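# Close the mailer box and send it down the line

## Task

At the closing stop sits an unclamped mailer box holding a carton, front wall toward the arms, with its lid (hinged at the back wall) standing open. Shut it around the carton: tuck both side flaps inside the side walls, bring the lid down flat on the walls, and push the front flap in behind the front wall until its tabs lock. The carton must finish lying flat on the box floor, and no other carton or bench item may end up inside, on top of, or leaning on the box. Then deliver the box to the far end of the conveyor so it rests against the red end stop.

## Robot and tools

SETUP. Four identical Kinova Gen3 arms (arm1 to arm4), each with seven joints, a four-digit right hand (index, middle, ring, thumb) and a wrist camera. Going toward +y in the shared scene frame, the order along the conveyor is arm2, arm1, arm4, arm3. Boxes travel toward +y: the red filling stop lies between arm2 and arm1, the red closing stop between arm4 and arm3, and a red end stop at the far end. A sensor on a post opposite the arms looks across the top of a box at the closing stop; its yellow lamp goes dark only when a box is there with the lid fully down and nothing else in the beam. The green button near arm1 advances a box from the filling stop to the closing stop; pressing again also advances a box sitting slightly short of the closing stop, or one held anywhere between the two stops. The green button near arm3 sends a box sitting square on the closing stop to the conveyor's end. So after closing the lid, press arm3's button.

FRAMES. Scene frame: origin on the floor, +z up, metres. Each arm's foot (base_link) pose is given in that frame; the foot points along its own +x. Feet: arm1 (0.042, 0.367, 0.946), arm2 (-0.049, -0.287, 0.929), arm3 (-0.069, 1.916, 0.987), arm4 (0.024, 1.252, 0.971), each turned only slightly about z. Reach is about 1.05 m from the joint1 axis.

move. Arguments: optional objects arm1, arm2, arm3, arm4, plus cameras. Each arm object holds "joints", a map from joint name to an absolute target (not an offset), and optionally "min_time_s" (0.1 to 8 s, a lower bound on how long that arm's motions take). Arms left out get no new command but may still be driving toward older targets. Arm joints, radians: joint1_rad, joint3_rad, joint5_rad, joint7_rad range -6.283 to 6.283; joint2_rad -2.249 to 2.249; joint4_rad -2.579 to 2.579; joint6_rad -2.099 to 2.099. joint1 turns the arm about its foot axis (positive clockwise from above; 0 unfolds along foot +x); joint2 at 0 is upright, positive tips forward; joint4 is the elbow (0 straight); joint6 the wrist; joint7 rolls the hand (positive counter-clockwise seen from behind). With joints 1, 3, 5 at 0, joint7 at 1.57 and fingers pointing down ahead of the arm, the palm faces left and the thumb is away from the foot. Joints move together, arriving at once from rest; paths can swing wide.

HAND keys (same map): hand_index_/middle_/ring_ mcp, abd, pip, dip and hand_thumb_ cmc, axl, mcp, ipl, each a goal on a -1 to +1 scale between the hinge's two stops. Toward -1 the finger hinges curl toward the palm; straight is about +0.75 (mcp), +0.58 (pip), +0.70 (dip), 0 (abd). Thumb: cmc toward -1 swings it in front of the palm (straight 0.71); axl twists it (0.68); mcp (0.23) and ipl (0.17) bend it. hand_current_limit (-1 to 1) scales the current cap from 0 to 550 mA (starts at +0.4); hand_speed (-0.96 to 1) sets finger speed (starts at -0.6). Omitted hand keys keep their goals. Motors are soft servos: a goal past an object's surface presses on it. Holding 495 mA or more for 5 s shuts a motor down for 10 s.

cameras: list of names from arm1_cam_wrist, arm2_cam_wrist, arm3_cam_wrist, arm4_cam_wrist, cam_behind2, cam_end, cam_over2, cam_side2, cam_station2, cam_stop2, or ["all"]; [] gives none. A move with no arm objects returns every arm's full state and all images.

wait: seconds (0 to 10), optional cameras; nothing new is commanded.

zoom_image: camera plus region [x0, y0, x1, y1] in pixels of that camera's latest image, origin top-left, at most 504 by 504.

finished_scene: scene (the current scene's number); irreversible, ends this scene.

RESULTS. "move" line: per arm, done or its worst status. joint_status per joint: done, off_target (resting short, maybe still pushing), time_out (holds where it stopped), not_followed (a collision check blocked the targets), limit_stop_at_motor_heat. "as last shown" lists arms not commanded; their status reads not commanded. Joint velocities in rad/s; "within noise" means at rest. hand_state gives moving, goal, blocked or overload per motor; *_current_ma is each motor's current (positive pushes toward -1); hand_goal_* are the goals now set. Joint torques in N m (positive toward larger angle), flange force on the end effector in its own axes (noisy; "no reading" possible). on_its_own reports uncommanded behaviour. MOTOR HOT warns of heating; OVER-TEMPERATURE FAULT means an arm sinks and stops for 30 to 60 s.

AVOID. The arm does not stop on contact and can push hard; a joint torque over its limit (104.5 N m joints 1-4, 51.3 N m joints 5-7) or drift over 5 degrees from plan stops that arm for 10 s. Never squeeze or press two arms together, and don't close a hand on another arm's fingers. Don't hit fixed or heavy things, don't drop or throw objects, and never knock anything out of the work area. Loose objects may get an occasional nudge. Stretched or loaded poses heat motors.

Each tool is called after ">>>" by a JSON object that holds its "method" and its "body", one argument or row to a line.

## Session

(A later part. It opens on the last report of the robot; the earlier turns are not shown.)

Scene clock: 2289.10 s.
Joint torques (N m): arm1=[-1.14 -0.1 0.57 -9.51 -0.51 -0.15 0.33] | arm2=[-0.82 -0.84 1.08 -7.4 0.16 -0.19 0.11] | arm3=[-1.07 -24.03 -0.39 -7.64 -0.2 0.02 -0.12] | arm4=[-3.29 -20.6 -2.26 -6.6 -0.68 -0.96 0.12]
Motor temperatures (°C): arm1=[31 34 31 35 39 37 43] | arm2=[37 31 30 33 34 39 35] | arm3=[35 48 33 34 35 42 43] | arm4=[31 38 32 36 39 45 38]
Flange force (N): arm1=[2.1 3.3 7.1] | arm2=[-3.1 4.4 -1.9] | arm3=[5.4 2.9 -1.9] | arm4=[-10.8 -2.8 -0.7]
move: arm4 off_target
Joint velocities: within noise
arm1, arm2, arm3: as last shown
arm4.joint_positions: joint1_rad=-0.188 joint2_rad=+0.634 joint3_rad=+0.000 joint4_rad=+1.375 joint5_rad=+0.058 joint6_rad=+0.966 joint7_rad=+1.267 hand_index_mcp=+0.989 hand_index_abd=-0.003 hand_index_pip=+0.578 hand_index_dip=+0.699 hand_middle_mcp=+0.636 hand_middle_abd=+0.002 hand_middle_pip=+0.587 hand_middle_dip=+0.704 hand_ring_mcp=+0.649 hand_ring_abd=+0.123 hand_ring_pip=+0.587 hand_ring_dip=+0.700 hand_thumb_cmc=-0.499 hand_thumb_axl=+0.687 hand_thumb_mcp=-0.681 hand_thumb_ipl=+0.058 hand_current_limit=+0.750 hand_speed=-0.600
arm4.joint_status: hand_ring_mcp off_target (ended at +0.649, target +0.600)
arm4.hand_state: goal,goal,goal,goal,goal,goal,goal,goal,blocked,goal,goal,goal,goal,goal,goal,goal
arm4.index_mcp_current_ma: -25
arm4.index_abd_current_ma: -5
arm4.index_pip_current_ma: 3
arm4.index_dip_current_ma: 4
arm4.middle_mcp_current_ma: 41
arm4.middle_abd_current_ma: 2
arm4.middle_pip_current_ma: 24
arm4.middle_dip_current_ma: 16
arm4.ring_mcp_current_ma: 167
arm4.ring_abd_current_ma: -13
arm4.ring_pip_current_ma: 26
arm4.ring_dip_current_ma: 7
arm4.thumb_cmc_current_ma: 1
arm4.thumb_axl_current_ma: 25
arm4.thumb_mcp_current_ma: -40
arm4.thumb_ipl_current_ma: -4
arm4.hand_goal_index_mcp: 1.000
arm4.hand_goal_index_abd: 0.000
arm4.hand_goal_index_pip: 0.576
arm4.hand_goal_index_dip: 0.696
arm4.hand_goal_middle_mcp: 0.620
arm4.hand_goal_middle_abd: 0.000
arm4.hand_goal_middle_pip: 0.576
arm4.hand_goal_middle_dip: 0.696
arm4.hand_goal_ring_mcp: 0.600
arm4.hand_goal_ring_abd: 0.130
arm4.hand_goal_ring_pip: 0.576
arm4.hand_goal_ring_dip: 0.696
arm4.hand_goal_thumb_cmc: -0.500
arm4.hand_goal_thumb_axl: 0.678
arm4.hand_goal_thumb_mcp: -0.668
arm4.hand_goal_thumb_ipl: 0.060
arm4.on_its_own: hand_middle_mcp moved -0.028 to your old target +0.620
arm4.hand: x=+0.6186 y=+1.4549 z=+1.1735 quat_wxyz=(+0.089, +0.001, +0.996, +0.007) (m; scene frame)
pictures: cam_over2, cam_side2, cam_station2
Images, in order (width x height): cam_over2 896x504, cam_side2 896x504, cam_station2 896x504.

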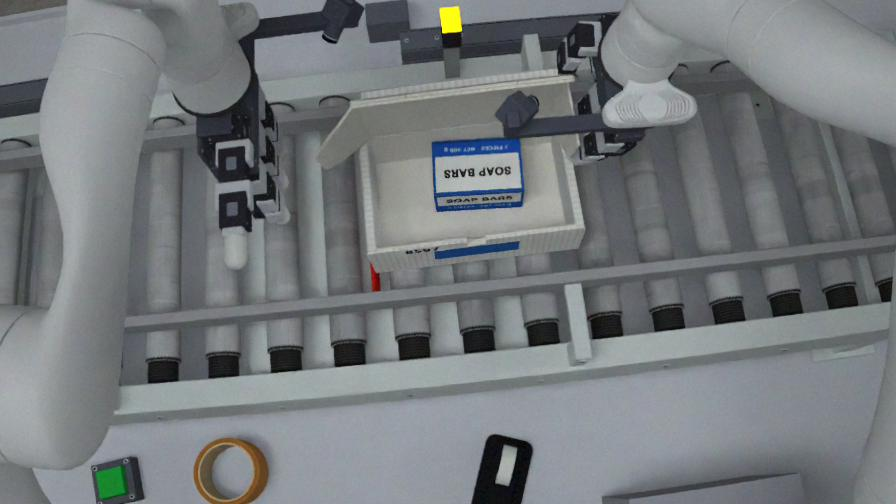

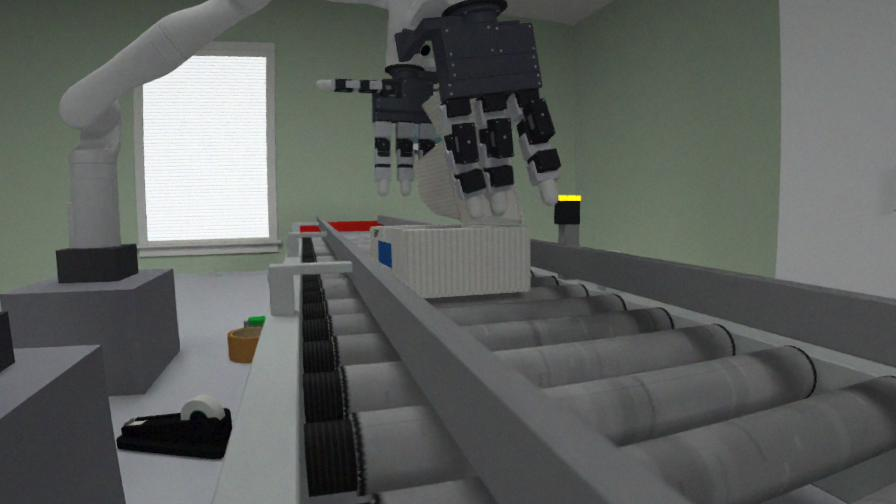

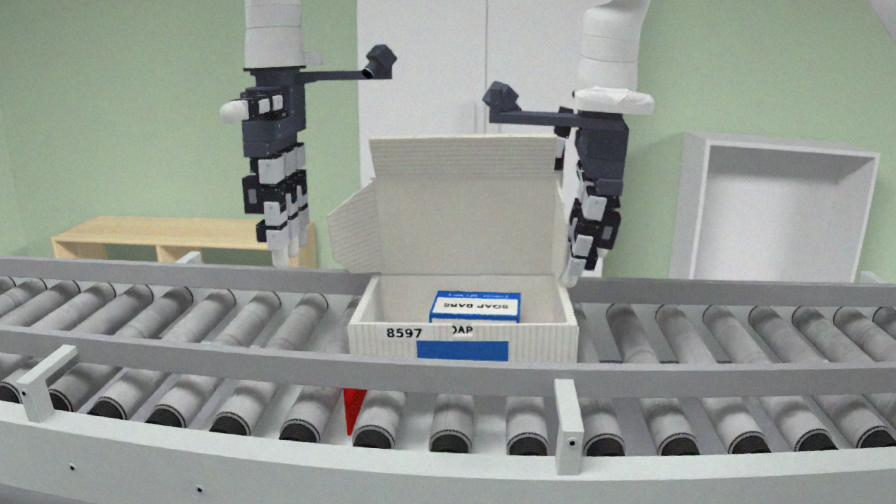

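>>> {"method": "move", "body": {
  "arm4": {"joints":{"hand_ring_mcp":0.48}},
  "cameras": ["cam_over2","cam_station2"]
}}

>>> {"method": "zoom_image", "body": {
  "camera": "cam_over2",
  "region": [500, 60, 620, 260]
}}

>>> {"method": "zoom_image", "body": {
  "camera": "cam_station2",
  "region": [460, 100, 660, 340]
}}

Scene clock: 2298.37 s.
Joint torques (N m): arm1=[-1.13 -0.09 0.63 -9.55 -0.49 -0.16 0.33] | arm2=[-0.83 -0.82 1.02 -7.4 0.13 -0.23 0.09] | arm3=[-1.04 -24.02 -0.36 -7.76 -0.23 0.06 -0.1] | arm4=[-3.16 -20.73 -2.1 -6.81 -0.62 -0.95 0.21]
Motor temperatures (°C): arm1=[31 34 31 35 39 37 43] | arm2=[37 31 30 33 34 39 35] | arm3=[35 48 33 34 35 42 43] | arm4=[31 38 32 36 39 45 38]
Flange force (N): arm1=[2.1 3.5 7.3] | arm2=[-3.0 4.1 -2.0] | arm3=[4.3 2.6 -1.4] | arm4=[-10.1 -2.5 -0.4]
move: arm4 off_target
Joint velocities: within noise
arm1, arm2, arm3: as last shown
arm4.joint_positions: joint1_rad=-0.188 joint2_rad=+0.634 joint3_rad=+0.000 joint4_rad=+1.375 joint5_rad=+0.058 joint6_rad=+0.966 joint7_rad=+1.267 hand_index_mcp=+0.989 hand_index_abd=-0.003 hand_index_pip=+0.578 hand_index_dip=+0.699 hand_middle_mcp=+0.624 hand_middle_abd=+0.002 hand_middle_pip=+0.579 hand_middle_dip=+0.699 hand_ring_mcp=+0.563 hand_ring_abd=+0.111 hand_ring_pip=+0.598 hand_ring_dip=+0.706 hand_thumb_cmc=-0.498 hand_thumb_axl=+0.688 hand_thumb_mcp=-0.680 hand_thumb_ipl=+0.058 hand_current_limit=+0.750 hand_speed=-0.600
arm4.joint_status: hand_ring_mcp off_target (ended at +0.563, target +0.480)
arm4.hand_state: goal,goal,goal,goal,goal,goal,goal,goal,blocked,goal,blocked,goal,goal,goal,goal,goal
arm4.index_mcp_current_ma: -25
arm4.index_abd_current_ma: -5
arm4.index_pip_current_ma: 3
arm4.index_dip_current_ma: 4
arm4.middle_mcp_current_ma: 7
arm4.middle_abd_current_ma: 2
arm4.middle_pip_current_ma: 6
arm4.middle_dip_current_ma: 6
arm4.ring_mcp_current_ma: 321
arm4.ring_abd_current_ma: -41
arm4.ring_pip_current_ma: 59
arm4.ring_dip_current_ma: 23
arm4.thumb_cmc_current_ma: 3
arm4.thumb_axl_current_ma: 27
arm4.thumb_mcp_current_ma: -38
arm4.thumb_ipl_current_ma: -4
arm4.hand_goal_index_mcp: 1.000
arm4.hand_goal_index_abd: 0.000
arm4.hand_goal_index_pip: 0.576
arm4.hand_goal_index_dip: 0.696
arm4.hand_goal_middle_mcp: 0.620
arm4.hand_goal_middle_abd: 0.000
arm4.hand_goal_middle_pip: 0.576
arm4.hand_goal_middle_dip: 0.696
arm4.hand_goal_ring_mcp: 0.480
arm4.hand_goal_ring_abd: 0.130
arm4.hand_goal_ring_pip: 0.576
arm4.hand_goal_ring_dip: 0.696
arm4.hand_goal_thumb_cmc: -0.500
arm4.hand_goal_thumb_axl: 0.678
arm4.hand_goal_thumb_mcp: -0.668
arm4.hand_goal_thumb_ipl: 0.060
arm4.hand: x=+0.6186 y=+1.4549 z=+1.1735 quat_wxyz=(+0.089, +0.001, +0.996, +0.007) (m; scene frame)
pictures: cam_over2, cam_station2
Images, in order (width x height): cam_over2 896x504, cam_station2 896x504.

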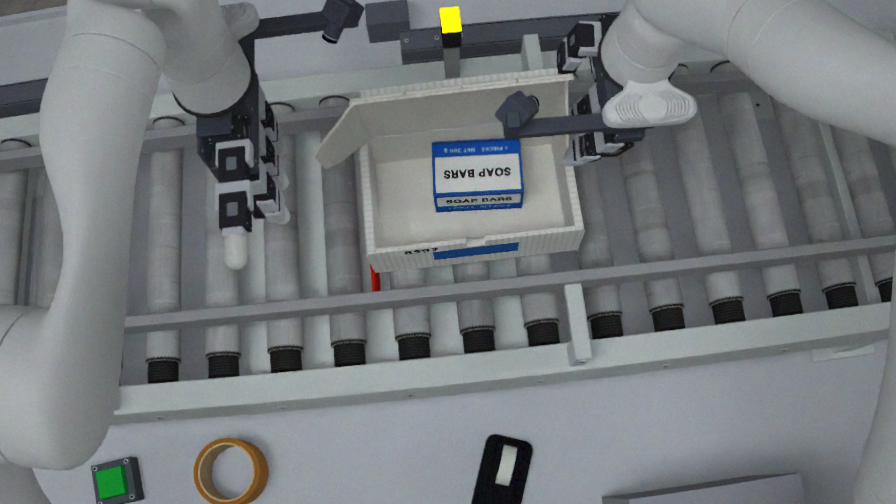

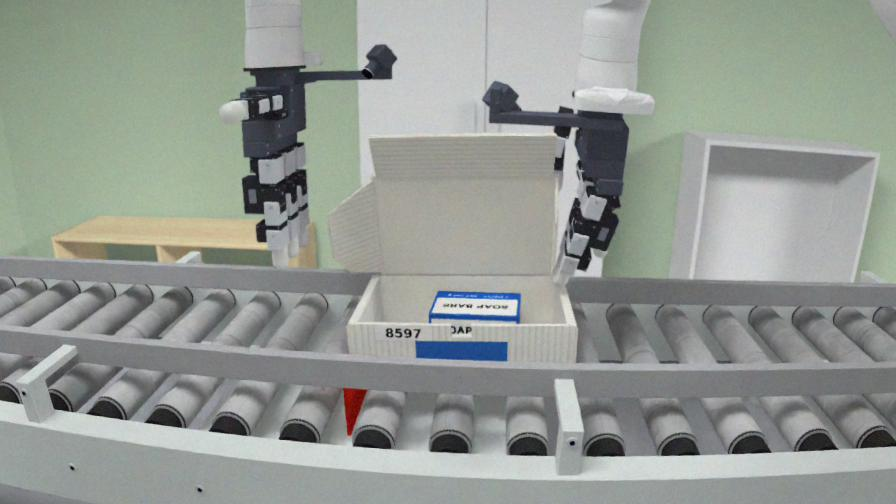

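Scaled by 2.520 from the camera's 896x504 image, which has a finer 1280x720 frame.

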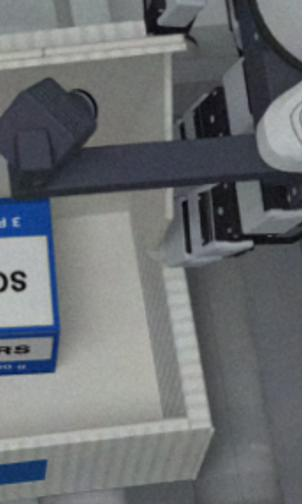

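Scaled by 2.100 from the camera's 896x504 image, which has a finer 1280x720 frame.

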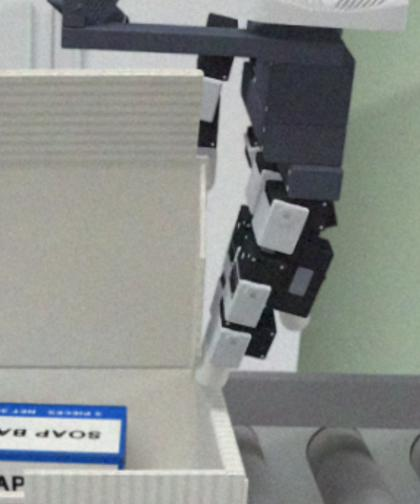

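>>> {"method": "move", "body": {
  "cameras": ["cam_station2","cam_over2","cam_side2"]
}}

>>> {"method": "zoom_image", "body": {
  "camera": "cam_station2",
  "region": [300, 60, 680, 380]
}}

>>> {"method": "zoom_image", "body": {
  "camera": "cam_over2",
  "region": [300, 0, 660, 300]
}}

Scene clock: 2341.53 s.
Joint torques (N m): arm1=[-1.13 -0.11 0.62 -9.51 -0.5 -0.15 0.3] | arm2=[-0.78 -0.8 1.07 -7.43 0.14 -0.21 0.1] | arm3=[-1.03 -23.92 -0.29 -7.82 -0.26 0.03 -0.1] | arm4=[-3.09 -20.82 -2.11 -6.76 -0.65 -0.92 0.09]
Motor temperatures (°C): arm1=[31 34 31 35 39 37 43] | arm2=[37 31 30 33 34 39 35] | arm3=[35 48 33 34 35 42 43] | arm4=[31 38 32 36 39 44 38]
Flange force (N): arm1=[2.0 3.3 7.1] | arm2=[-3.0 4.3 -1.8] | arm3=[3.6 2.4 -1.4] | arm4=[-10.4 -2.5 -0.2]
Joint velocities: within noise
arm1.joint_positions: joint1_rad=-0.800 joint2_rad=-0.375 joint3_rad=-0.093 joint4_rad=+1.476 joint5_rad=-0.024 joint6_rad=+1.941 joint7_rad=+1.786 hand_index_mcp=+0.753 hand_index_abd=+0.000 hand_index_pip=+0.577 hand_index_dip=+0.696 hand_middle_mcp=+0.753 hand_middle_abd=+0.000 hand_middle_pip=+0.577 hand_middle_dip=+0.696 hand_ring_mcp=+0.753 hand_ring_abd=+0.000 hand_ring_pip=+0.577 hand_ring_dip=+0.696 hand_thumb_cmc=+0.714 hand_thumb_axl=+0.677 hand_thumb_mcp=+0.224 hand_thumb_ipl=+0.168 hand_current_limit=+0.400 hand_speed=-0.600
arm1.joint_status: not commanded
arm1.hand_state: goal,goal,goal,goal,goal,goal,goal,goal,goal,goal,goal,goal,goal,goal,goal,goal
arm1.index_mcp_current_ma: -2
arm1.index_abd_current_ma: 0
arm1.index_pip_current_ma: 2
arm1.index_dip_current_ma: 0
arm1.middle_mcp_current_ma: -2
arm1.middle_abd_current_ma: 0
arm1.middle_pip_current_ma: 2
arm1.middle_dip_current_ma: 0
arm1.ring_mcp_current_ma: -2
arm1.ring_abd_current_ma: 0
arm1.ring_pip_current_ma: 2
arm1.ring_dip_current_ma: 0
arm1.thumb_cmc_current_ma: 1
arm1.thumb_axl_current_ma: -2
arm1.thumb_mcp_current_ma: -9
arm1.thumb_ipl_current_ma: -1
arm1.hand_goal_index_mcp: 0.754
arm1.hand_goal_index_abd: 0.000
arm1.hand_goal_index_pip: 0.576
arm1.hand_goal_index_dip: 0.696
arm1.hand_goal_middle_mcp: 0.754
arm1.hand_goal_middle_abd: 0.000
arm1.hand_goal_middle_pip: 0.576
arm1.hand_goal_middle_dip: 0.696
arm1.hand_goal_ring_mcp: 0.754
arm1.hand_goal_ring_abd: 0.000
arm1.hand_goal_ring_pip: 0.576
arm1.hand_goal_ring_dip: 0.696
arm1.hand_goal_thumb_cmc: 0.714
arm1.hand_goal_thumb_axl: 0.678
arm1.hand_goal_thumb_mcp: 0.226
arm1.hand_goal_thumb_ipl: 0.168
arm1.hand: x=+0.0719 y=+0.5348 z=+1.4659 quat_wxyz=(+0.048, -0.562, +0.826, +0.020) (m; scene frame)
arm2.joint_positions: joint1_rad=+0.131 joint2_rad=-0.418 joint3_rad=-0.038 joint4_rad=+1.515 joint5_rad=-0.067 joint6_rad=+1.958 joint7_rad=+1.639 hand_index_mcp=+0.753 hand_index_abd=+0.000 hand_index_pip=+0.577 hand_index_dip=+0.696 hand_middle_mcp=+0.753 hand_middle_abd=+0.000 hand_middle_pip=+0.577 hand_middle_dip=+0.696 hand_ring_mcp=+0.753 hand_ring_abd=+0.000 hand_ring_pip=+0.577 hand_ring_dip=+0.696 hand_thumb_cmc=+0.714 hand_thumb_axl=+0.677 hand_thumb_mcp=+0.224 hand_thumb_ipl=+0.168 hand_current_limit=+0.400 hand_speed=-0.600
arm2.joint_status: not commanded
arm2.hand_state: goal,goal,goal,goal,goal,overload,goal,goal,goal,goal,goal,goal,goal,goal,goal,goal
arm2.index_mcp_current_ma: -2
arm2.index_abd_current_ma: 0
arm2.index_pip_current_ma: 2
arm2.index_dip_current_ma: 0
arm2.middle_mcp_current_ma: -2
arm2.middle_abd_current_ma: 0
arm2.middle_pip_current_ma: 2
arm2.middle_dip_current_ma: 0
arm2.ring_mcp_current_ma: -2
arm2.ring_abd_current_ma: 0
arm2.ring_pip_current_ma: 2
arm2.ring_dip_current_ma: 0
arm2.thumb_cmc_current_ma: 1
arm2.thumb_axl_current_ma: -2
arm2.thumb_mcp_current_ma: -8
arm2.thumb_ipl_current_ma: -1
arm2.hand_goal_index_mcp: 0.754
arm2.hand_goal_index_abd: 0.000
arm2.hand_goal_index_pip: 0.576
arm2.hand_goal_index_dip: 0.696
arm2.hand_goal_middle_mcp: 0.754
arm2.hand_goal_middle_abd: 0.000
arm2.hand_goal_middle_pip: 0.576
arm2.hand_goal_middle_dip: 0.696
arm2.hand_goal_ring_mcp: 0.754
arm2.hand_goal_ring_abd: 0.000
arm2.hand_goal_ring_pip: 0.576
arm2.hand_goal_ring_dip: 0.696
arm2.hand_goal_thumb_cmc: 0.714
arm2.hand_goal_thumb_axl: 0.678
arm2.hand_goal_thumb_mcp: 0.226
arm2.hand_goal_thumb_ipl: 0.168
arm2.hand: x=+0.1135 y=-0.2342 z=+1.4473 quat_wxyz=(+0.046, +0.053, +0.997, +0.017) (m; scene frame)
arm3.joint_positions: joint1_rad=+0.136 joint2_rad=+0.936 joint3_rad=+0.000 joint4_rad=+0.684 joint5_rad=+0.000 joint6_rad=+1.521 joint7_rad=-1.398 hand_index_mcp=+0.750 hand_index_abd=+0.002 hand_index_pip=+0.580 hand_index_dip=+0.697 hand_middle_mcp=+0.752 hand_middle_abd=+0.000 hand_middle_pip=+0.578 hand_middle_dip=+0.698 hand_ring_mcp=+0.755 hand_ring_abd=-0.003 hand_ring_pip=+0.577 hand_ring_dip=+0.699 hand_thumb_cmc=+0.712 hand_thumb_axl=+0.677 hand_thumb_mcp=+0.224 hand_thumb_ipl=+0.168 hand_current_limit=+0.400 hand_speed=-0.600
arm3.joint_status: not commanded
arm3.hand_state: goal,goal,goal,goal,goal,goal,goal,goal,goal,goal,goal,goal,goal,goal,goal,goal
arm3.index_mcp_current_ma: -12
arm3.index_abd_current_ma: 6
arm3.index_pip_current_ma: 7
arm3.index_dip_current_ma: 1
arm3.middle_mcp_current_ma: -6
arm3.middle_abd_current_ma: 0
arm3.middle_pip_current_ma: 6
arm3.middle_dip_current_ma: 7
arm3.ring_mcp_current_ma: 2
arm3.ring_abd_current_ma: -8
arm3.ring_pip_current_ma: 3
arm3.ring_dip_current_ma: 7
arm3.thumb_cmc_current_ma: -7
arm3.thumb_axl_current_ma: -2
arm3.thumb_mcp_current_ma: -9
arm3.thumb_ipl_current_ma: -1
arm3.hand_goal_index_mcp: 0.754
arm3.hand_goal_index_abd: 0.000
arm3.hand_goal_index_pip: 0.578
arm3.hand_goal_index_dip: 0.696
arm3.hand_goal_middle_mcp: 0.754
arm3.hand_goal_middle_abd: 0.000
arm3.hand_goal_middle_pip: 0.576
arm3.hand_goal_middle_dip: 0.696
arm3.hand_goal_ring_mcp: 0.754
arm3.hand_goal_ring_abd: 0.000
arm3.hand_goal_ring_pip: 0.576
arm3.hand_goal_ring_dip: 0.696
arm3.hand_goal_thumb_cmc: 0.714
arm3.hand_goal_thumb_axl: 0.678
arm3.hand_goal_thumb_mcp: 0.226
arm3.hand_goal_thumb_ipl: 0.168
arm3.hand: x=+0.5477 y=+1.6944 z=+1.2019 quat_wxyz=(-0.001, +1.000, +0.001, -0.001) (m; scene frame)
arm4.joint_positions: joint1_rad=-0.188 joint2_rad=+0.634 joint3_rad=+0.000 joint4_rad=+1.375 joint5_rad=+0.058 joint6_rad=+0.966 joint7_rad=+1.267 hand_index_mcp=+0.989 hand_index_abd=-0.003 hand_index_pip=+0.578 hand_index_dip=+0.699 hand_middle_mcp=+0.624 hand_middle_abd=+0.002 hand_middle_pip=+0.579 hand_middle_dip=+0.699 hand_ring_mcp=+0.563 hand_ring_abd=+0.111 hand_ring_pip=+0.598 hand_ring_dip=+0.706 hand_thumb_cmc=-0.498 hand_thumb_axl=+0.688 hand_thumb_mcp=-0.680 hand_thumb_ipl=+0.058 hand_current_limit=+0.750 hand_speed=-0.600
arm4.joint_status: hand_ring_mcp off_target (ended at +0.563, target +0.480)
arm4.hand_state: goal,goal,goal,goal,goal,goal,goal,goal,blocked,goal,blocked,goal,goal,goal,goal,goal
arm4.index_mcp_current_ma: -25
arm4.index_abd_current_ma: -5
arm4.index_pip_current_ma: 3
arm4.index_dip_current_ma: 4
arm4.middle_mcp_current_ma: 7
arm4.middle_abd_current_ma: 2
arm4.middle_pip_current_ma: 6
arm4.middle_dip_current_ma: 6
arm4.ring_mcp_current_ma: 321
arm4.ring_abd_current_ma: -41
arm4.ring_pip_current_ma: 59
arm4.ring_dip_current_ma: 23
arm4.thumb_cmc_current_ma: 3
arm4.thumb_axl_current_ma: 27
arm4.thumb_mcp_current_ma: -38
arm4.thumb_ipl_current_ma: -4
arm4.hand_goal_index_mcp: 1.000
arm4.hand_goal_index_abd: 0.000
arm4.hand_goal_index_pip: 0.576
arm4.hand_goal_index_dip: 0.696
arm4.hand_goal_middle_mcp: 0.620
arm4.hand_goal_middle_abd: 0.000
arm4.hand_goal_middle_pip: 0.576
arm4.hand_goal_middle_dip: 0.696
arm4.hand_goal_ring_mcp: 0.480
arm4.hand_goal_ring_abd: 0.130
arm4.hand_goal_ring_pip: 0.576
arm4.hand_goal_ring_dip: 0.696
arm4.hand_goal_thumb_cmc: -0.500
arm4.hand_goal_thumb_axl: 0.678
arm4.hand_goal_thumb_mcp: -0.668
arm4.hand_goal_thumb_ipl: 0.060
arm4.hand: x=+0.6186 y=+1.4549 z=+1.1735 quat_wxyz=(+0.089, +0.001, +0.996, +0.007) (m; scene frame)
pictures: cam_over2, cam_side2, cam_station2
Images, in order (width x height): cam_over2 896x504, cam_side2 896x504, cam_station2 896x504.

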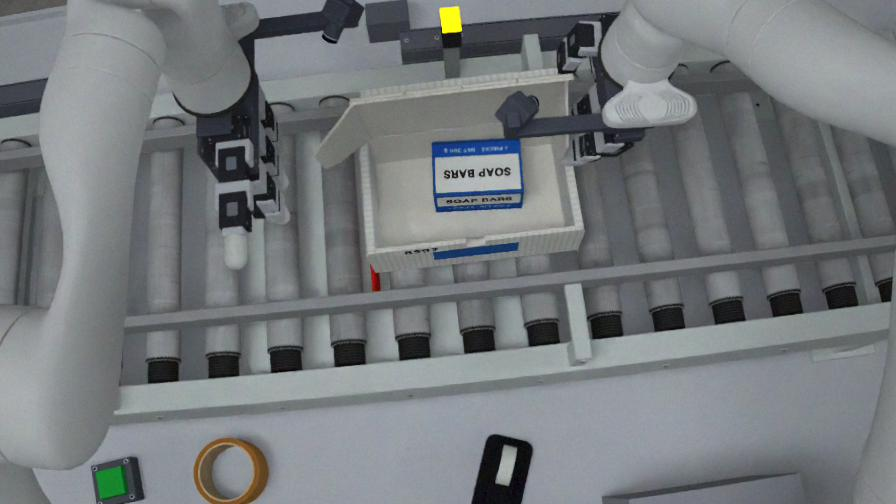

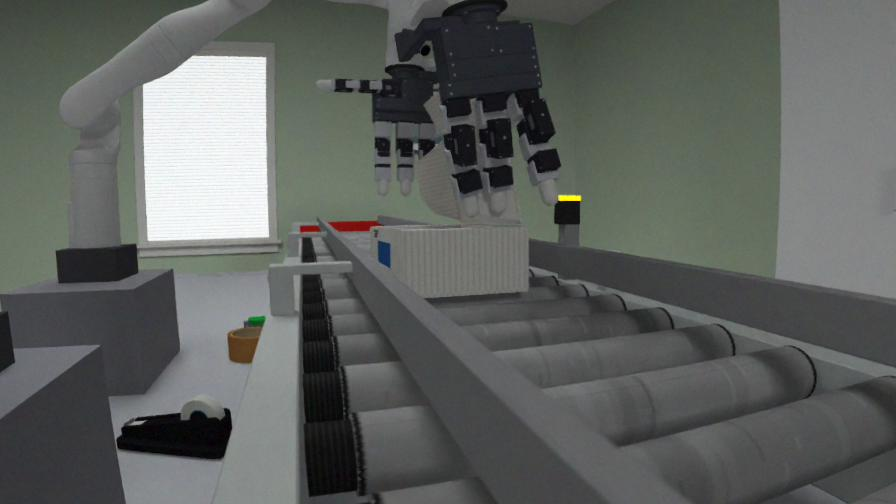

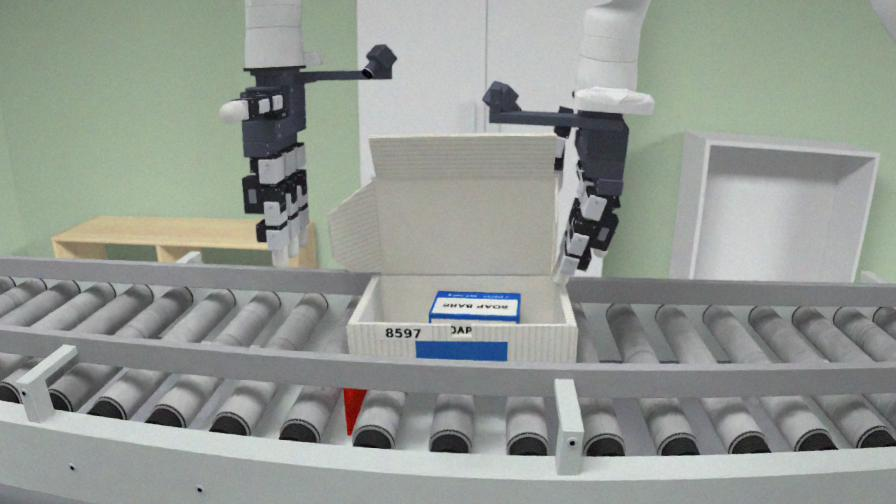

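Scaled by 1.326 from the camera's 896x504 image, which has a finer 1280x720 frame.

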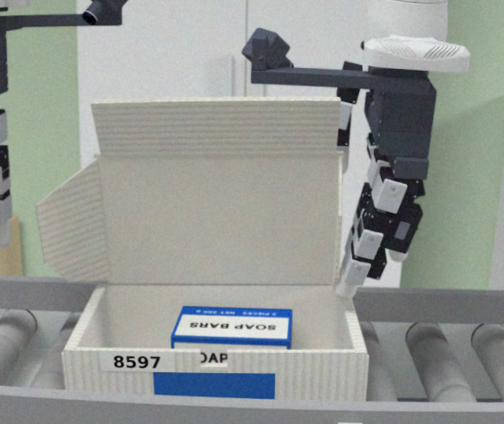

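Scaled by 1.400 from the camera's 896x504 image, which has a finer 1280x720 frame.

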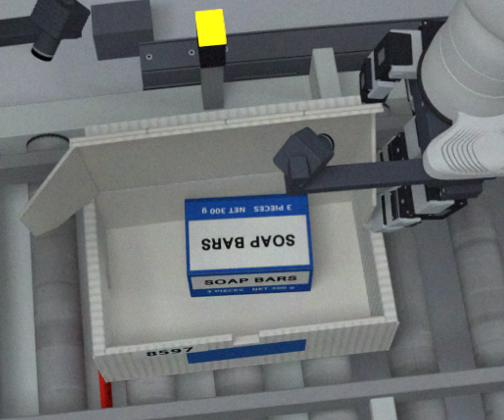

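>>> {"method": "move", "body": {
  "arm3": {"joints":{"joint1_rad":0.2287,"joint2_rad":0.9724,"joint3_rad":0,"joint4_rad":0.7519,"joint5_rad":0,"joint6_rad":1.4173,"joint7_rad":-1.3053,"hand_current_limit":0.75},"min_time_s":2.5},
  "cameras": ["cam_station2","cam_over2"]
}}

>>> {"method": "zoom_image", "body": {
  "camera": "cam_station2",
  "region": [300, 60, 680, 380]
}}

>>> {"method": "zoom_image", "body": {
  "camera": "cam_over2",
  "region": [300, 0, 660, 300]
}}

Scene clock: 2401.33 s.
Joint torques (N m): arm1=[-1.13 -0.1 0.6 -9.55 -0.49 -0.15 0.34] | arm2=[-0.82 -0.82 1.09 -7.39 0.15 -0.22 0.08] | arm3=[-0.8 -24.22 -0.1 -7.61 -0.06 0 -0.05] | arm4=[-3.17 -20.95 -2.25 -6.93 -0.68 -0.97 0.13]
Motor temperatures (°C): arm1=[31 33 31 35 39 37 43] | arm2=[37 31 30 33 34 39 35] | arm3=[35 48 33 34 35 42 43] | arm4=[31 38 32 36 39 44 38]
Flange force (N): arm1=[2.1 3.4 7.3] | arm2=[-3.1 4.3 -2.0] | arm3=[4.1 2.5 -1.3] | arm4=[-10.1 -2.6 0.0]
move: arm3 done
Joint velocities: within noise
arm1, arm2, arm4: as last shown
arm3.joint_positions: joint1_rad=+0.229 joint2_rad=+0.972 joint3_rad=+0.000 joint4_rad=+0.752 joint5_rad=+0.000 joint6_rad=+1.417 joint7_rad=-1.305 hand_index_mcp=+0.750 hand_index_abd=+0.002 hand_index_pip=+0.580 hand_index_dip=+0.697 hand_middle_mcp=+0.753 hand_middle_abd=+0.000 hand_middle_pip=+0.578 hand_middle_dip=+0.698 hand_ring_mcp=+0.755 hand_ring_abd=-0.003 hand_ring_pip=+0.577 hand_ring_dip=+0.699 hand_thumb_cmc=+0.712 hand_thumb_axl=+0.677 hand_thumb_mcp=+0.224 hand_thumb_ipl=+0.168 hand_current_limit=+0.750 hand_speed=-0.600
arm3.joint_status: all done
arm3.hand_state: goal,goal,goal,goal,goal,goal,goal,goal,goal,goal,goal,goal,goal,goal,goal,goal
arm3.index_mcp_current_ma: -12
arm3.index_abd_current_ma: 6
arm3.index_pip_current_ma: 7
arm3.index_dip_current_ma: 1
arm3.middle_mcp_current_ma: -2
arm3.middle_abd_current_ma: 0
arm3.middle_pip_current_ma: 6
arm3.middle_dip_current_ma: 7
arm3.ring_mcp_current_ma: 2
arm3.ring_abd_current_ma: -8
arm3.ring_pip_current_ma: 3
arm3.ring_dip_current_ma: 7
arm3.thumb_cmc_current_ma: -7
arm3.thumb_axl_current_ma: -2
arm3.thumb_mcp_current_ma: -9
arm3.thumb_ipl_current_ma: -1
arm3.hand_goal_index_mcp: 0.754
arm3.hand_goal_index_abd: 0.000
arm3.hand_goal_index_pip: 0.578
arm3.hand_goal_index_dip: 0.696
arm3.hand_goal_middle_mcp: 0.754
arm3.hand_goal_middle_abd: 0.000
arm3.hand_goal_middle_pip: 0.576
arm3.hand_goal_middle_dip: 0.696
arm3.hand_goal_ring_mcp: 0.754
arm3.hand_goal_ring_abd: 0.000
arm3.hand_goal_ring_pip: 0.576
arm3.hand_goal_ring_dip: 0.696
arm3.hand_goal_thumb_cmc: 0.714
arm3.hand_goal_thumb_axl: 0.678
arm3.hand_goal_thumb_mcp: 0.226
arm3.hand_goal_thumb_ipl: 0.168
arm3.hand: x=+0.5375 y=+1.6345 z=+1.1567 quat_wxyz=(-0.002, +1.000, +0.001, -0.001) (m; scene frame)
arm4.joint_positions: joint1_rad=-0.188 joint2_rad=+0.634 joint3_rad=+0.000 joint4_rad=+1.375 joint5_rad=+0.058 joint6_rad=+0.966 joint7_rad=+1.267 hand_index_mcp=+0.989 hand_index_abd=-0.003 hand_index_pip=+0.578 hand_index_dip=+0.699 hand_middle_mcp=+0.624 hand_middle_abd=+0.002 hand_middle_pip=+0.579 hand_middle_dip=+0.699 hand_ring_mcp=+0.563 hand_ring_abd=+0.111 hand_ring_pip=+0.599 hand_ring_dip=+0.706 hand_thumb_cmc=-0.498 hand_thumb_axl=+0.688 hand_thumb_mcp=-0.680 hand_thumb_ipl=+0.058 hand_current_limit=+0.750 hand_speed=-0.600
pictures: cam_over2, cam_station2
Images, in order (width x height): cam_over2 896x504, cam_station2 896x504.

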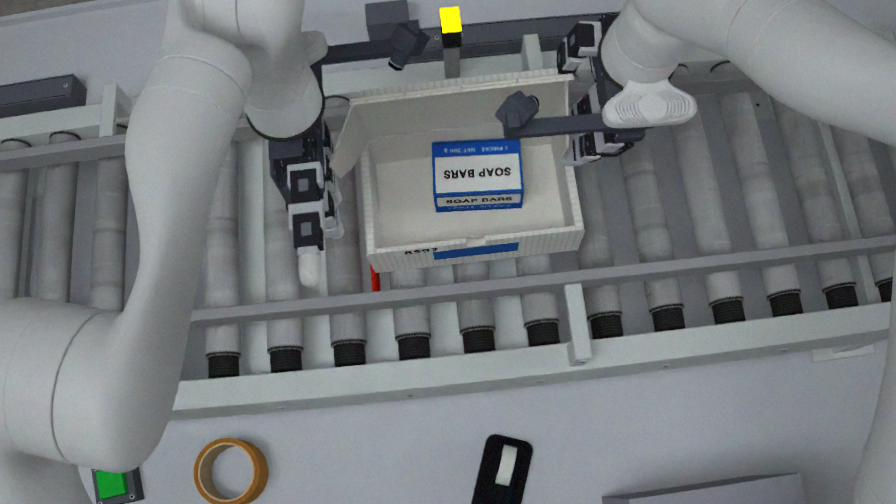

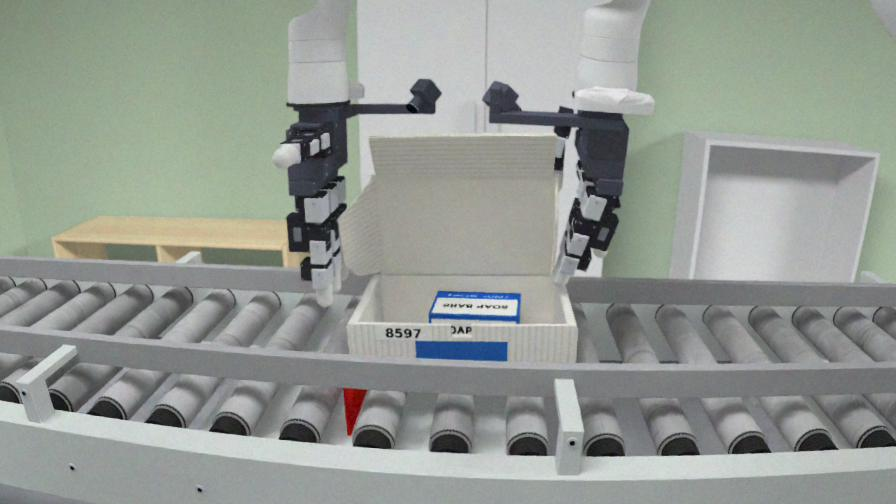

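Scaled by 1.326 from the camera's 896x504 image, which has a finer 1280x720 frame.

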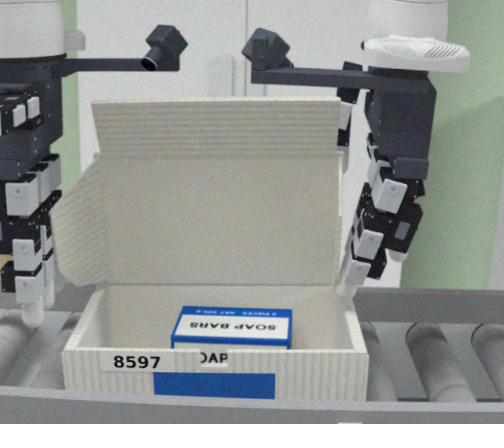

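Scaled by 1.400 from the camera's 896x504 image, which has a finer 1280x720 frame.

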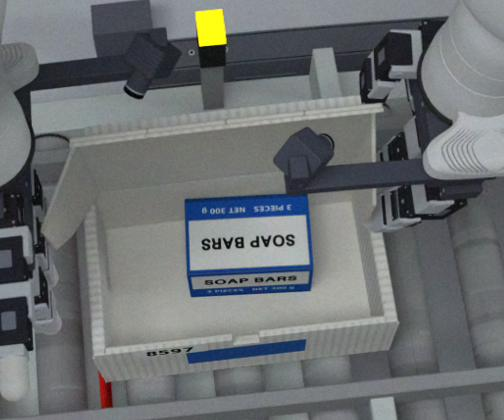

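>>> {"method": "move", "body": {
  "arm3": {"joints":{"joint1_rad":0.3074,"joint2_rad":1.0423,"joint3_rad":0,"joint4_rad":0.6021,"joint5_rad":0,"joint6_rad":1.4972,"joint7_rad":-1.2266},"min_time_s":3},
  "cameras": ["cam_station2","cam_over2"]
}}

>>> {"method": "zoom_image", "body": {
  "camera": "cam_station2",
  "region": [300, 60, 680, 380]
}}

>>> {"method": "zoom_image", "body": {
  "camera": "cam_over2",
  "region": [300, 0, 660, 300]
}}

Scene clock: 2411.00 s.
Joint torques (N m): arm1=[-1.13 -0.1 0.62 -9.57 -0.51 -0.15 0.32] | arm2=[-0.82 -0.83 1.07 -7.37 0.14 -0.22 0.09] | arm3=[10.67 -21.18 7.25 -7.29 4.52 -1.25 -1.1] | arm4=[-8.83 -17.25 -7.03 -5.77 -2.52 -1.3 0.41]
Motor temperatures (°C): arm1=[31 33 31 35 39 37 43] | arm2=[37 31 30 33 34 39 35] | arm3=[35 48 33 34 35 42 43] | arm4=[31 38 32 36 39 44 38]
Flange force (N): arm1=[2.1 3.4 7.4] | arm2=[-3.1 4.2 -2.1] | arm3=[4.1 -13.6 -7.3] | arm4=[-10.9 -12.2 -6.2]
move: arm3 done
Joint velocities: within noise
arm1, arm2, arm4: as last shown
arm3.joint_positions: joint1_rad=+0.307 joint2_rad=+1.042 joint3_rad=+0.000 joint4_rad=+0.602 joint5_rad=+0.000 joint6_rad=+1.497 joint7_rad=-1.227 hand_index_mcp=+0.750 hand_index_abd=+0.002 hand_index_pip=+0.580 hand_index_dip=+0.697 hand_middle_mcp=+0.757 hand_middle_abd=+0.000 hand_middle_pip=+0.578 hand_middle_dip=+0.698 hand_ring_mcp=+0.755 hand_ring_abd=-0.006 hand_ring_pip=+0.581 hand_ring_dip=+0.699 hand_thumb_cmc=+0.712 hand_thumb_axl=+0.677 hand_thumb_mcp=+0.224 hand_thumb_ipl=+0.168 hand_current_limit=+0.750 hand_speed=-0.600
arm3.joint_status: all done
arm3.hand_state: goal,goal,goal,goal,goal,goal,goal,goal,goal,goal,goal,goal,goal,goal,goal,goal
arm3.index_mcp_current_ma: -12
arm3.index_abd_current_ma: 6
arm3.index_pip_current_ma: 7
arm3.index_dip_current_ma: 1
arm3.middle_mcp_current_ma: 11
arm3.middle_abd_current_ma: 0
arm3.middle_pip_current_ma: 6
arm3.middle_dip_current_ma: 7
arm3.ring_mcp_current_ma: 2
arm3.ring_abd_current_ma: -16
arm3.ring_pip_current_ma: 17
arm3.ring_dip_current_ma: 7
arm3.thumb_cmc_current_ma: -7
arm3.thumb_axl_current_ma: -2
arm3.thumb_mcp_current_ma: -9
arm3.thumb_ipl_current_ma: -1
arm3.hand_goal_index_mcp: 0.754
arm3.hand_goal_index_abd: 0.000
arm3.hand_goal_index_pip: 0.578
arm3.hand_goal_index_dip: 0.696
arm3.hand_goal_middle_mcp: 0.754
arm3.hand_goal_middle_abd: 0.000
arm3.hand_goal_middle_pip: 0.576
arm3.hand_goal_middle_dip: 0.696
arm3.hand_goal_ring_mcp: 0.754
arm3.hand_goal_ring_abd: 0.000
arm3.hand_goal_ring_pip: 0.576
arm3.hand_goal_ring_dip: 0.696
arm3.hand_goal_thumb_cmc: 0.714
arm3.hand_goal_thumb_axl: 0.678
arm3.hand_goal_thumb_mcp: 0.226
arm3.hand_goal_thumb_ipl: 0.168
arm3.hand: x=+0.5376 y=+1.5795 z=+1.1566 quat_wxyz=(-0.002, +1.000, +0.001, -0.001) (m; scene frame)
arm4.joint_positions: joint1_rad=-0.188 joint2_rad=+0.634 joint3_rad=+0.000 joint4_rad=+1.375 joint5_rad=+0.058 joint6_rad=+0.966 joint7_rad=+1.267 hand_index_mcp=+0.989 hand_index_abd=-0.003 hand_index_pip=+0.578 hand_index_dip=+0.699 hand_middle_mcp=+0.641 hand_middle_abd=+0.002 hand_middle_pip=+0.585 hand_middle_dip=+0.699 hand_ring_mcp=+0.560 hand_ring_abd=+0.127 hand_ring_pip=+0.600 hand_ring_dip=+0.707 hand_thumb_cmc=-0.510 hand_thumb_axl=+0.687 hand_thumb_mcp=-0.802 hand_thumb_ipl=+0.037 hand_current_limit=+0.750 hand_speed=-0.600
arm4.hand_state: goal,goal,goal,goal,blocked,goal,goal,goal,blocked,goal,blocked,goal,goal,goal,blocked,blocked
arm4.middle_mcp_current_ma: 57
arm4.middle_abd_current_ma: 3
arm4.middle_pip_current_ma: 20
arm4.ring_mcp_current_ma: 307
arm4.ring_abd_current_ma: -4
arm4.ring_pip_current_ma: 64
arm4.ring_dip_current_ma: 25
arm4.thumb_cmc_current_ma: -21
arm4.thumb_axl_current_ma: 25
arm4.thumb_mcp_current_ma: -481
arm4.thumb_ipl_current_ma: -90
pictures: cam_over2, cam_station2
Images, in order (width x height): cam_over2 896x504, cam_station2 896x504.

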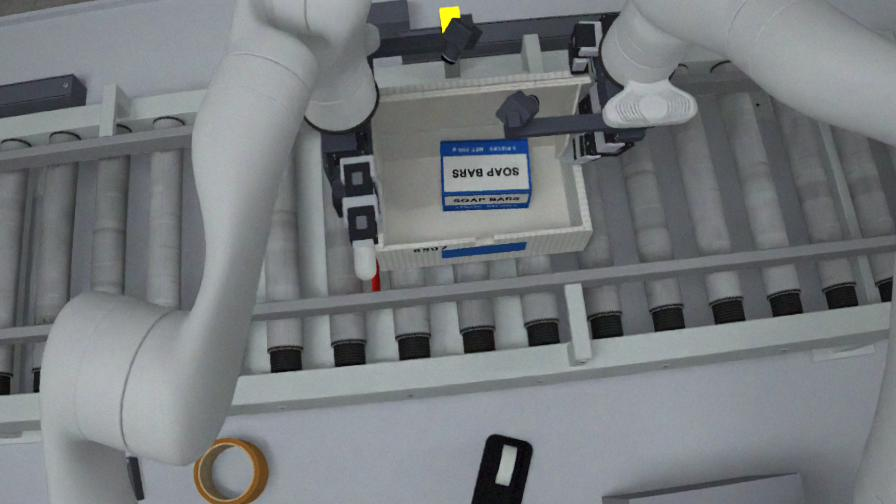

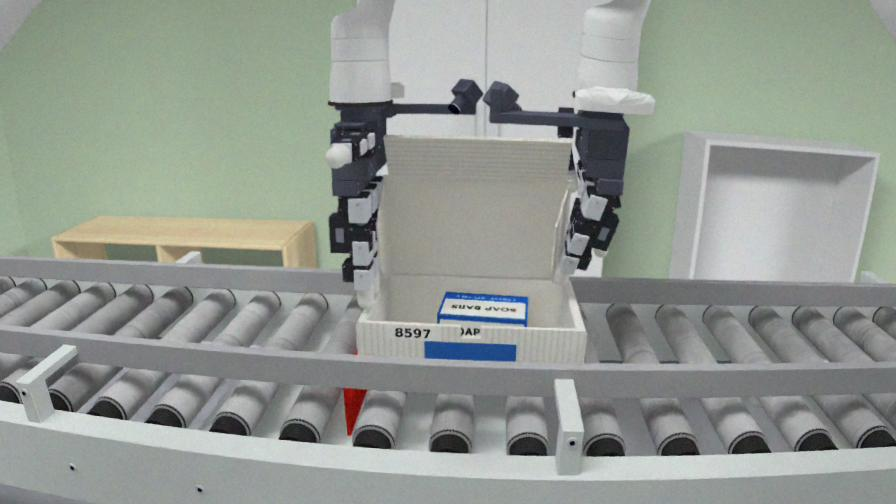

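Scaled by 1.326 from the camera's 896x504 image, which has a finer 1280x720 frame.

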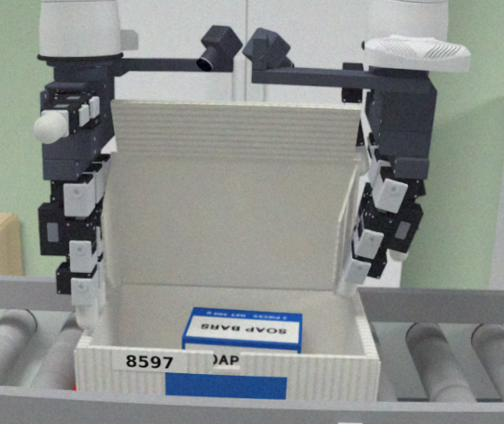

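Scaled by 1.400 from the camera's 896x504 image, which has a finer 1280x720 frame.

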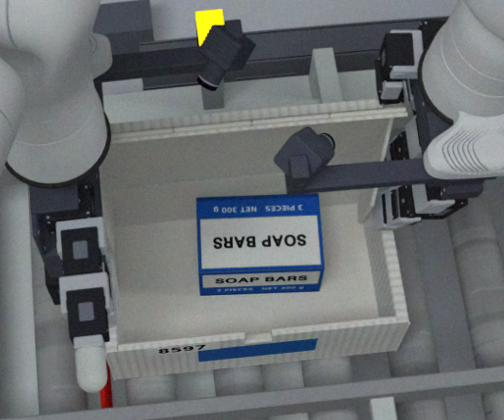

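>>> {"method": "move", "body": {
  "arm3": {"joints":{"joint1_rad":0.2934,"joint2_rad":1.027,"joint3_rad":0,"joint4_rad":0.6353,"joint5_rad":0,"joint6_rad":1.4793,"joint7_rad":-1.2406,"hand_index_mcp":0.62,"hand_middle_mcp":0.62,"hand_ring_mcp":0.64},"min_time_s":2},
  "cameras": ["cam_station2","cam_over2"]
}}

>>> {"method": "zoom_image", "body": {
  "camera": "cam_station2",
  "region": [300, 60, 680, 380]
}}

>>> {"method": "zoom_image", "body": {
  "camera": "cam_over2",
  "region": [300, 0, 660, 300]
}}

Scene clock: 2444.87 s.
Joint torques (N m): arm1=[-1.15 -0.08 0.61 -9.52 -0.52 -0.15 0.31] | arm2=[-0.81 -0.82 1.05 -7.38 0.15 -0.2 0.1] | arm3=[0.66 -25.27 1.12 -8.25 0.75 -0.33 -0.22] | arm4=[-5.09 -17.9 -3.81 -5.39 -1.35 -0.77 0.24]
Motor temperatures (°C): arm1=[31 33 31 35 39 37 43] | arm2=[37 31 30 33 34 39 35] | arm3=[35 47 33 34 36 42 43] | arm4=[31 38 32 36 39 44 38]
Flange force (N): arm1=[2.1 3.3 7.2] | arm2=[-3.1 4.3 -2.0] | arm3=[3.7 0.6 -0.9] | arm4=[-11.0 -5.9 -4.9]
move: arm3 off_target
Joint velocities: within noise
arm1, arm2, arm4: as last shown
arm3.joint_positions: joint1_rad=+0.293 joint2_rad=+1.027 joint3_rad=+0.000 joint4_rad=+0.635 joint5_rad=+0.000 joint6_rad=+1.479 joint7_rad=-1.241 hand_index_mcp=+0.622 hand_index_abd=+0.002 hand_index_pip=+0.580 hand_index_dip=+0.697 hand_middle_mcp=+0.649 hand_middle_abd=+0.003 hand_middle_pip=+0.584 hand_middle_dip=+0.698 hand_ring_mcp=+0.684 hand_ring_abd=+0.001 hand_ring_pip=+0.592 hand_ring_dip=+0.703 hand_thumb_cmc=+0.712 hand_thumb_axl=+0.677 hand_thumb_mcp=+0.224 hand_thumb_ipl=+0.168 hand_current_limit=+0.750 hand_speed=-0.600
arm3.joint_status: hand_middle_mcp off_target (ended at +0.649, target +0.620); hand_ring_mcp off_target (ended at +0.684, target +0.640); the others done
arm3.hand_state: goal,goal,goal,goal,blocked,goal,goal,goal,blocked,goal,goal,goal,goal,goal,goal,goal
arm3.index_mcp_current_ma: 8
arm3.index_abd_current_ma: 6
arm3.index_pip_current_ma: 6
arm3.index_dip_current_ma: 1
arm3.middle_mcp_current_ma: 118
arm3.middle_abd_current_ma: 7
arm3.middle_pip_current_ma: 25
arm3.middle_dip_current_ma: 7
arm3.ring_mcp_current_ma: 187
arm3.ring_abd_current_ma: 2
arm3.ring_pip_current_ma: 56
arm3.ring_dip_current_ma: 24
arm3.thumb_cmc_current_ma: -7
arm3.thumb_axl_current_ma: -2
arm3.thumb_mcp_current_ma: -9
arm3.thumb_ipl_current_ma: -1
arm3.hand_goal_index_mcp: 0.620
arm3.hand_goal_index_abd: 0.000
arm3.hand_goal_index_pip: 0.578
arm3.hand_goal_index_dip: 0.696
arm3.hand_goal_middle_mcp: 0.620
arm3.hand_goal_middle_abd: 0.000
arm3.hand_goal_middle_pip: 0.576
arm3.hand_goal_middle_dip: 0.696
arm3.hand_goal_ring_mcp: 0.640
arm3.hand_goal_ring_abd: 0.000
arm3.hand_goal_ring_pip: 0.576
arm3.hand_goal_ring_dip: 0.696
arm3.hand_goal_thumb_cmc: 0.714
arm3.hand_goal_thumb_axl: 0.678
arm3.hand_goal_thumb_mcp: 0.226
arm3.hand_goal_thumb_ipl: 0.168
arm3.hand: x=+0.5375 y=+1.5895 z=+1.1566 quat_wxyz=(-0.002, +1.000, +0.001, -0.001) (m; scene frame)
arm4.joint_positions: joint1_rad=-0.188 joint2_rad=+0.634 joint3_rad=+0.000 joint4_rad=+1.375 joint5_rad=+0.058 joint6_rad=+0.966 joint7_rad=+1.267 hand_index_mcp=+0.989 hand_index_abd=-0.003 hand_index_pip=+0.578 hand_index_dip=+0.699 hand_middle_mcp=+0.628 hand_middle_abd=+0.001 hand_middle_pip=+0.582 hand_middle_dip=+0.699 hand_ring_mcp=+0.559 hand_ring_abd=+0.126 hand_ring_pip=+0.600 hand_ring_dip=+0.707 hand_thumb_cmc=-0.508 hand_thumb_axl=+0.689 hand_thumb_mcp=-0.768 hand_thumb_ipl=+0.037 hand_current_limit=+0.750 hand_speed=-0.600
arm4.hand_state: goal,goal,goal,goal,goal,goal,goal,goal,blocked,goal,blocked,goal,goal,goal,blocked,blocked
arm4.middle_mcp_current_ma: 17
arm4.middle_abd_current_ma: 1
arm4.middle_pip_current_ma: 11
arm4.ring_mcp_current_ma: 301
arm4.ring_abd_current_ma: -7
arm4.thumb_cmc_current_ma: -18
arm4.thumb_axl_current_ma: 31
pictures: cam_over2, cam_station2
Images, in order (width x height): cam_over2 896x504, cam_station2 896x504.

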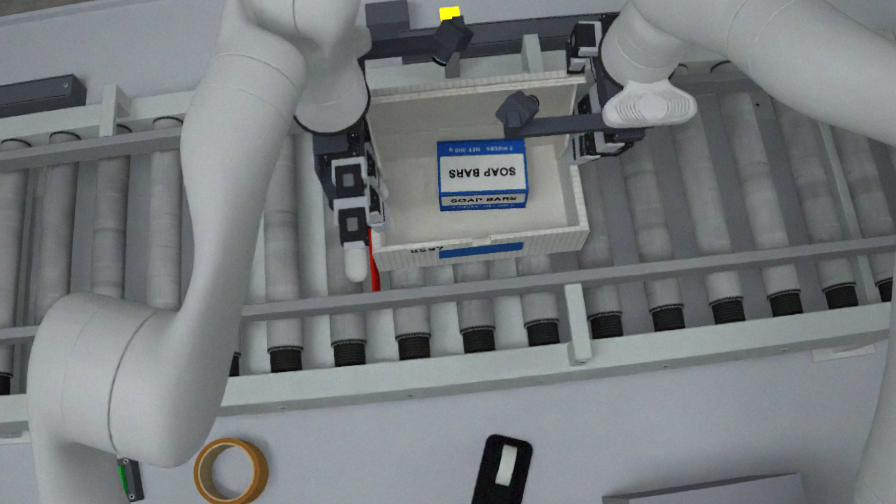

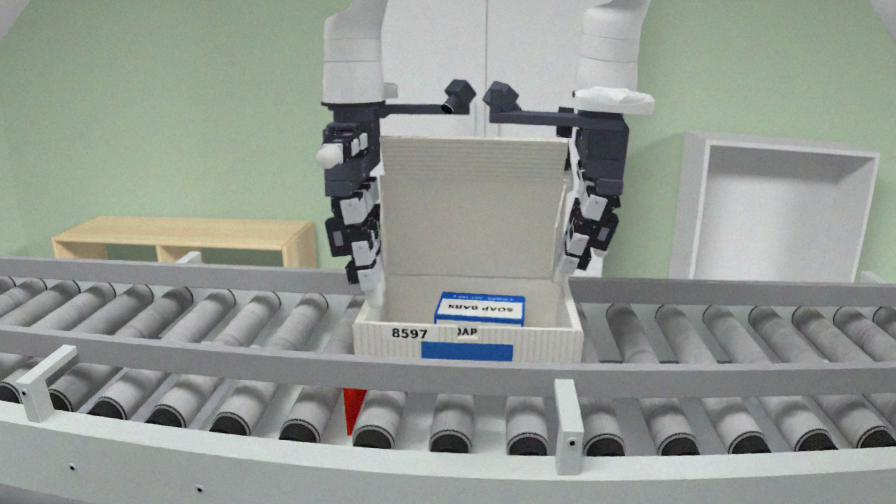

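Scaled by 1.326 from the camera's 896x504 image, which has a finer 1280x720 frame.

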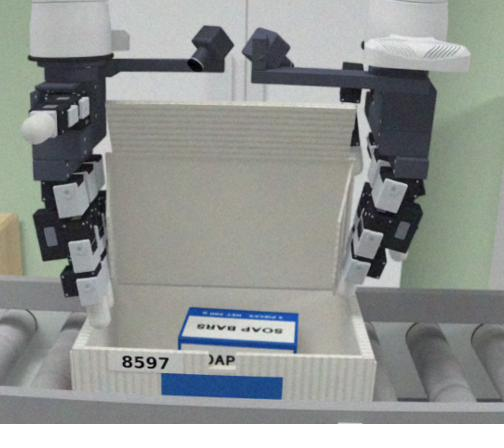

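Scaled by 1.400 from the camera's 896x504 image, which has a finer 1280x720 frame.

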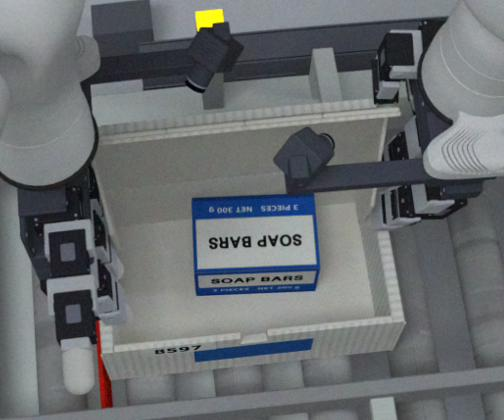

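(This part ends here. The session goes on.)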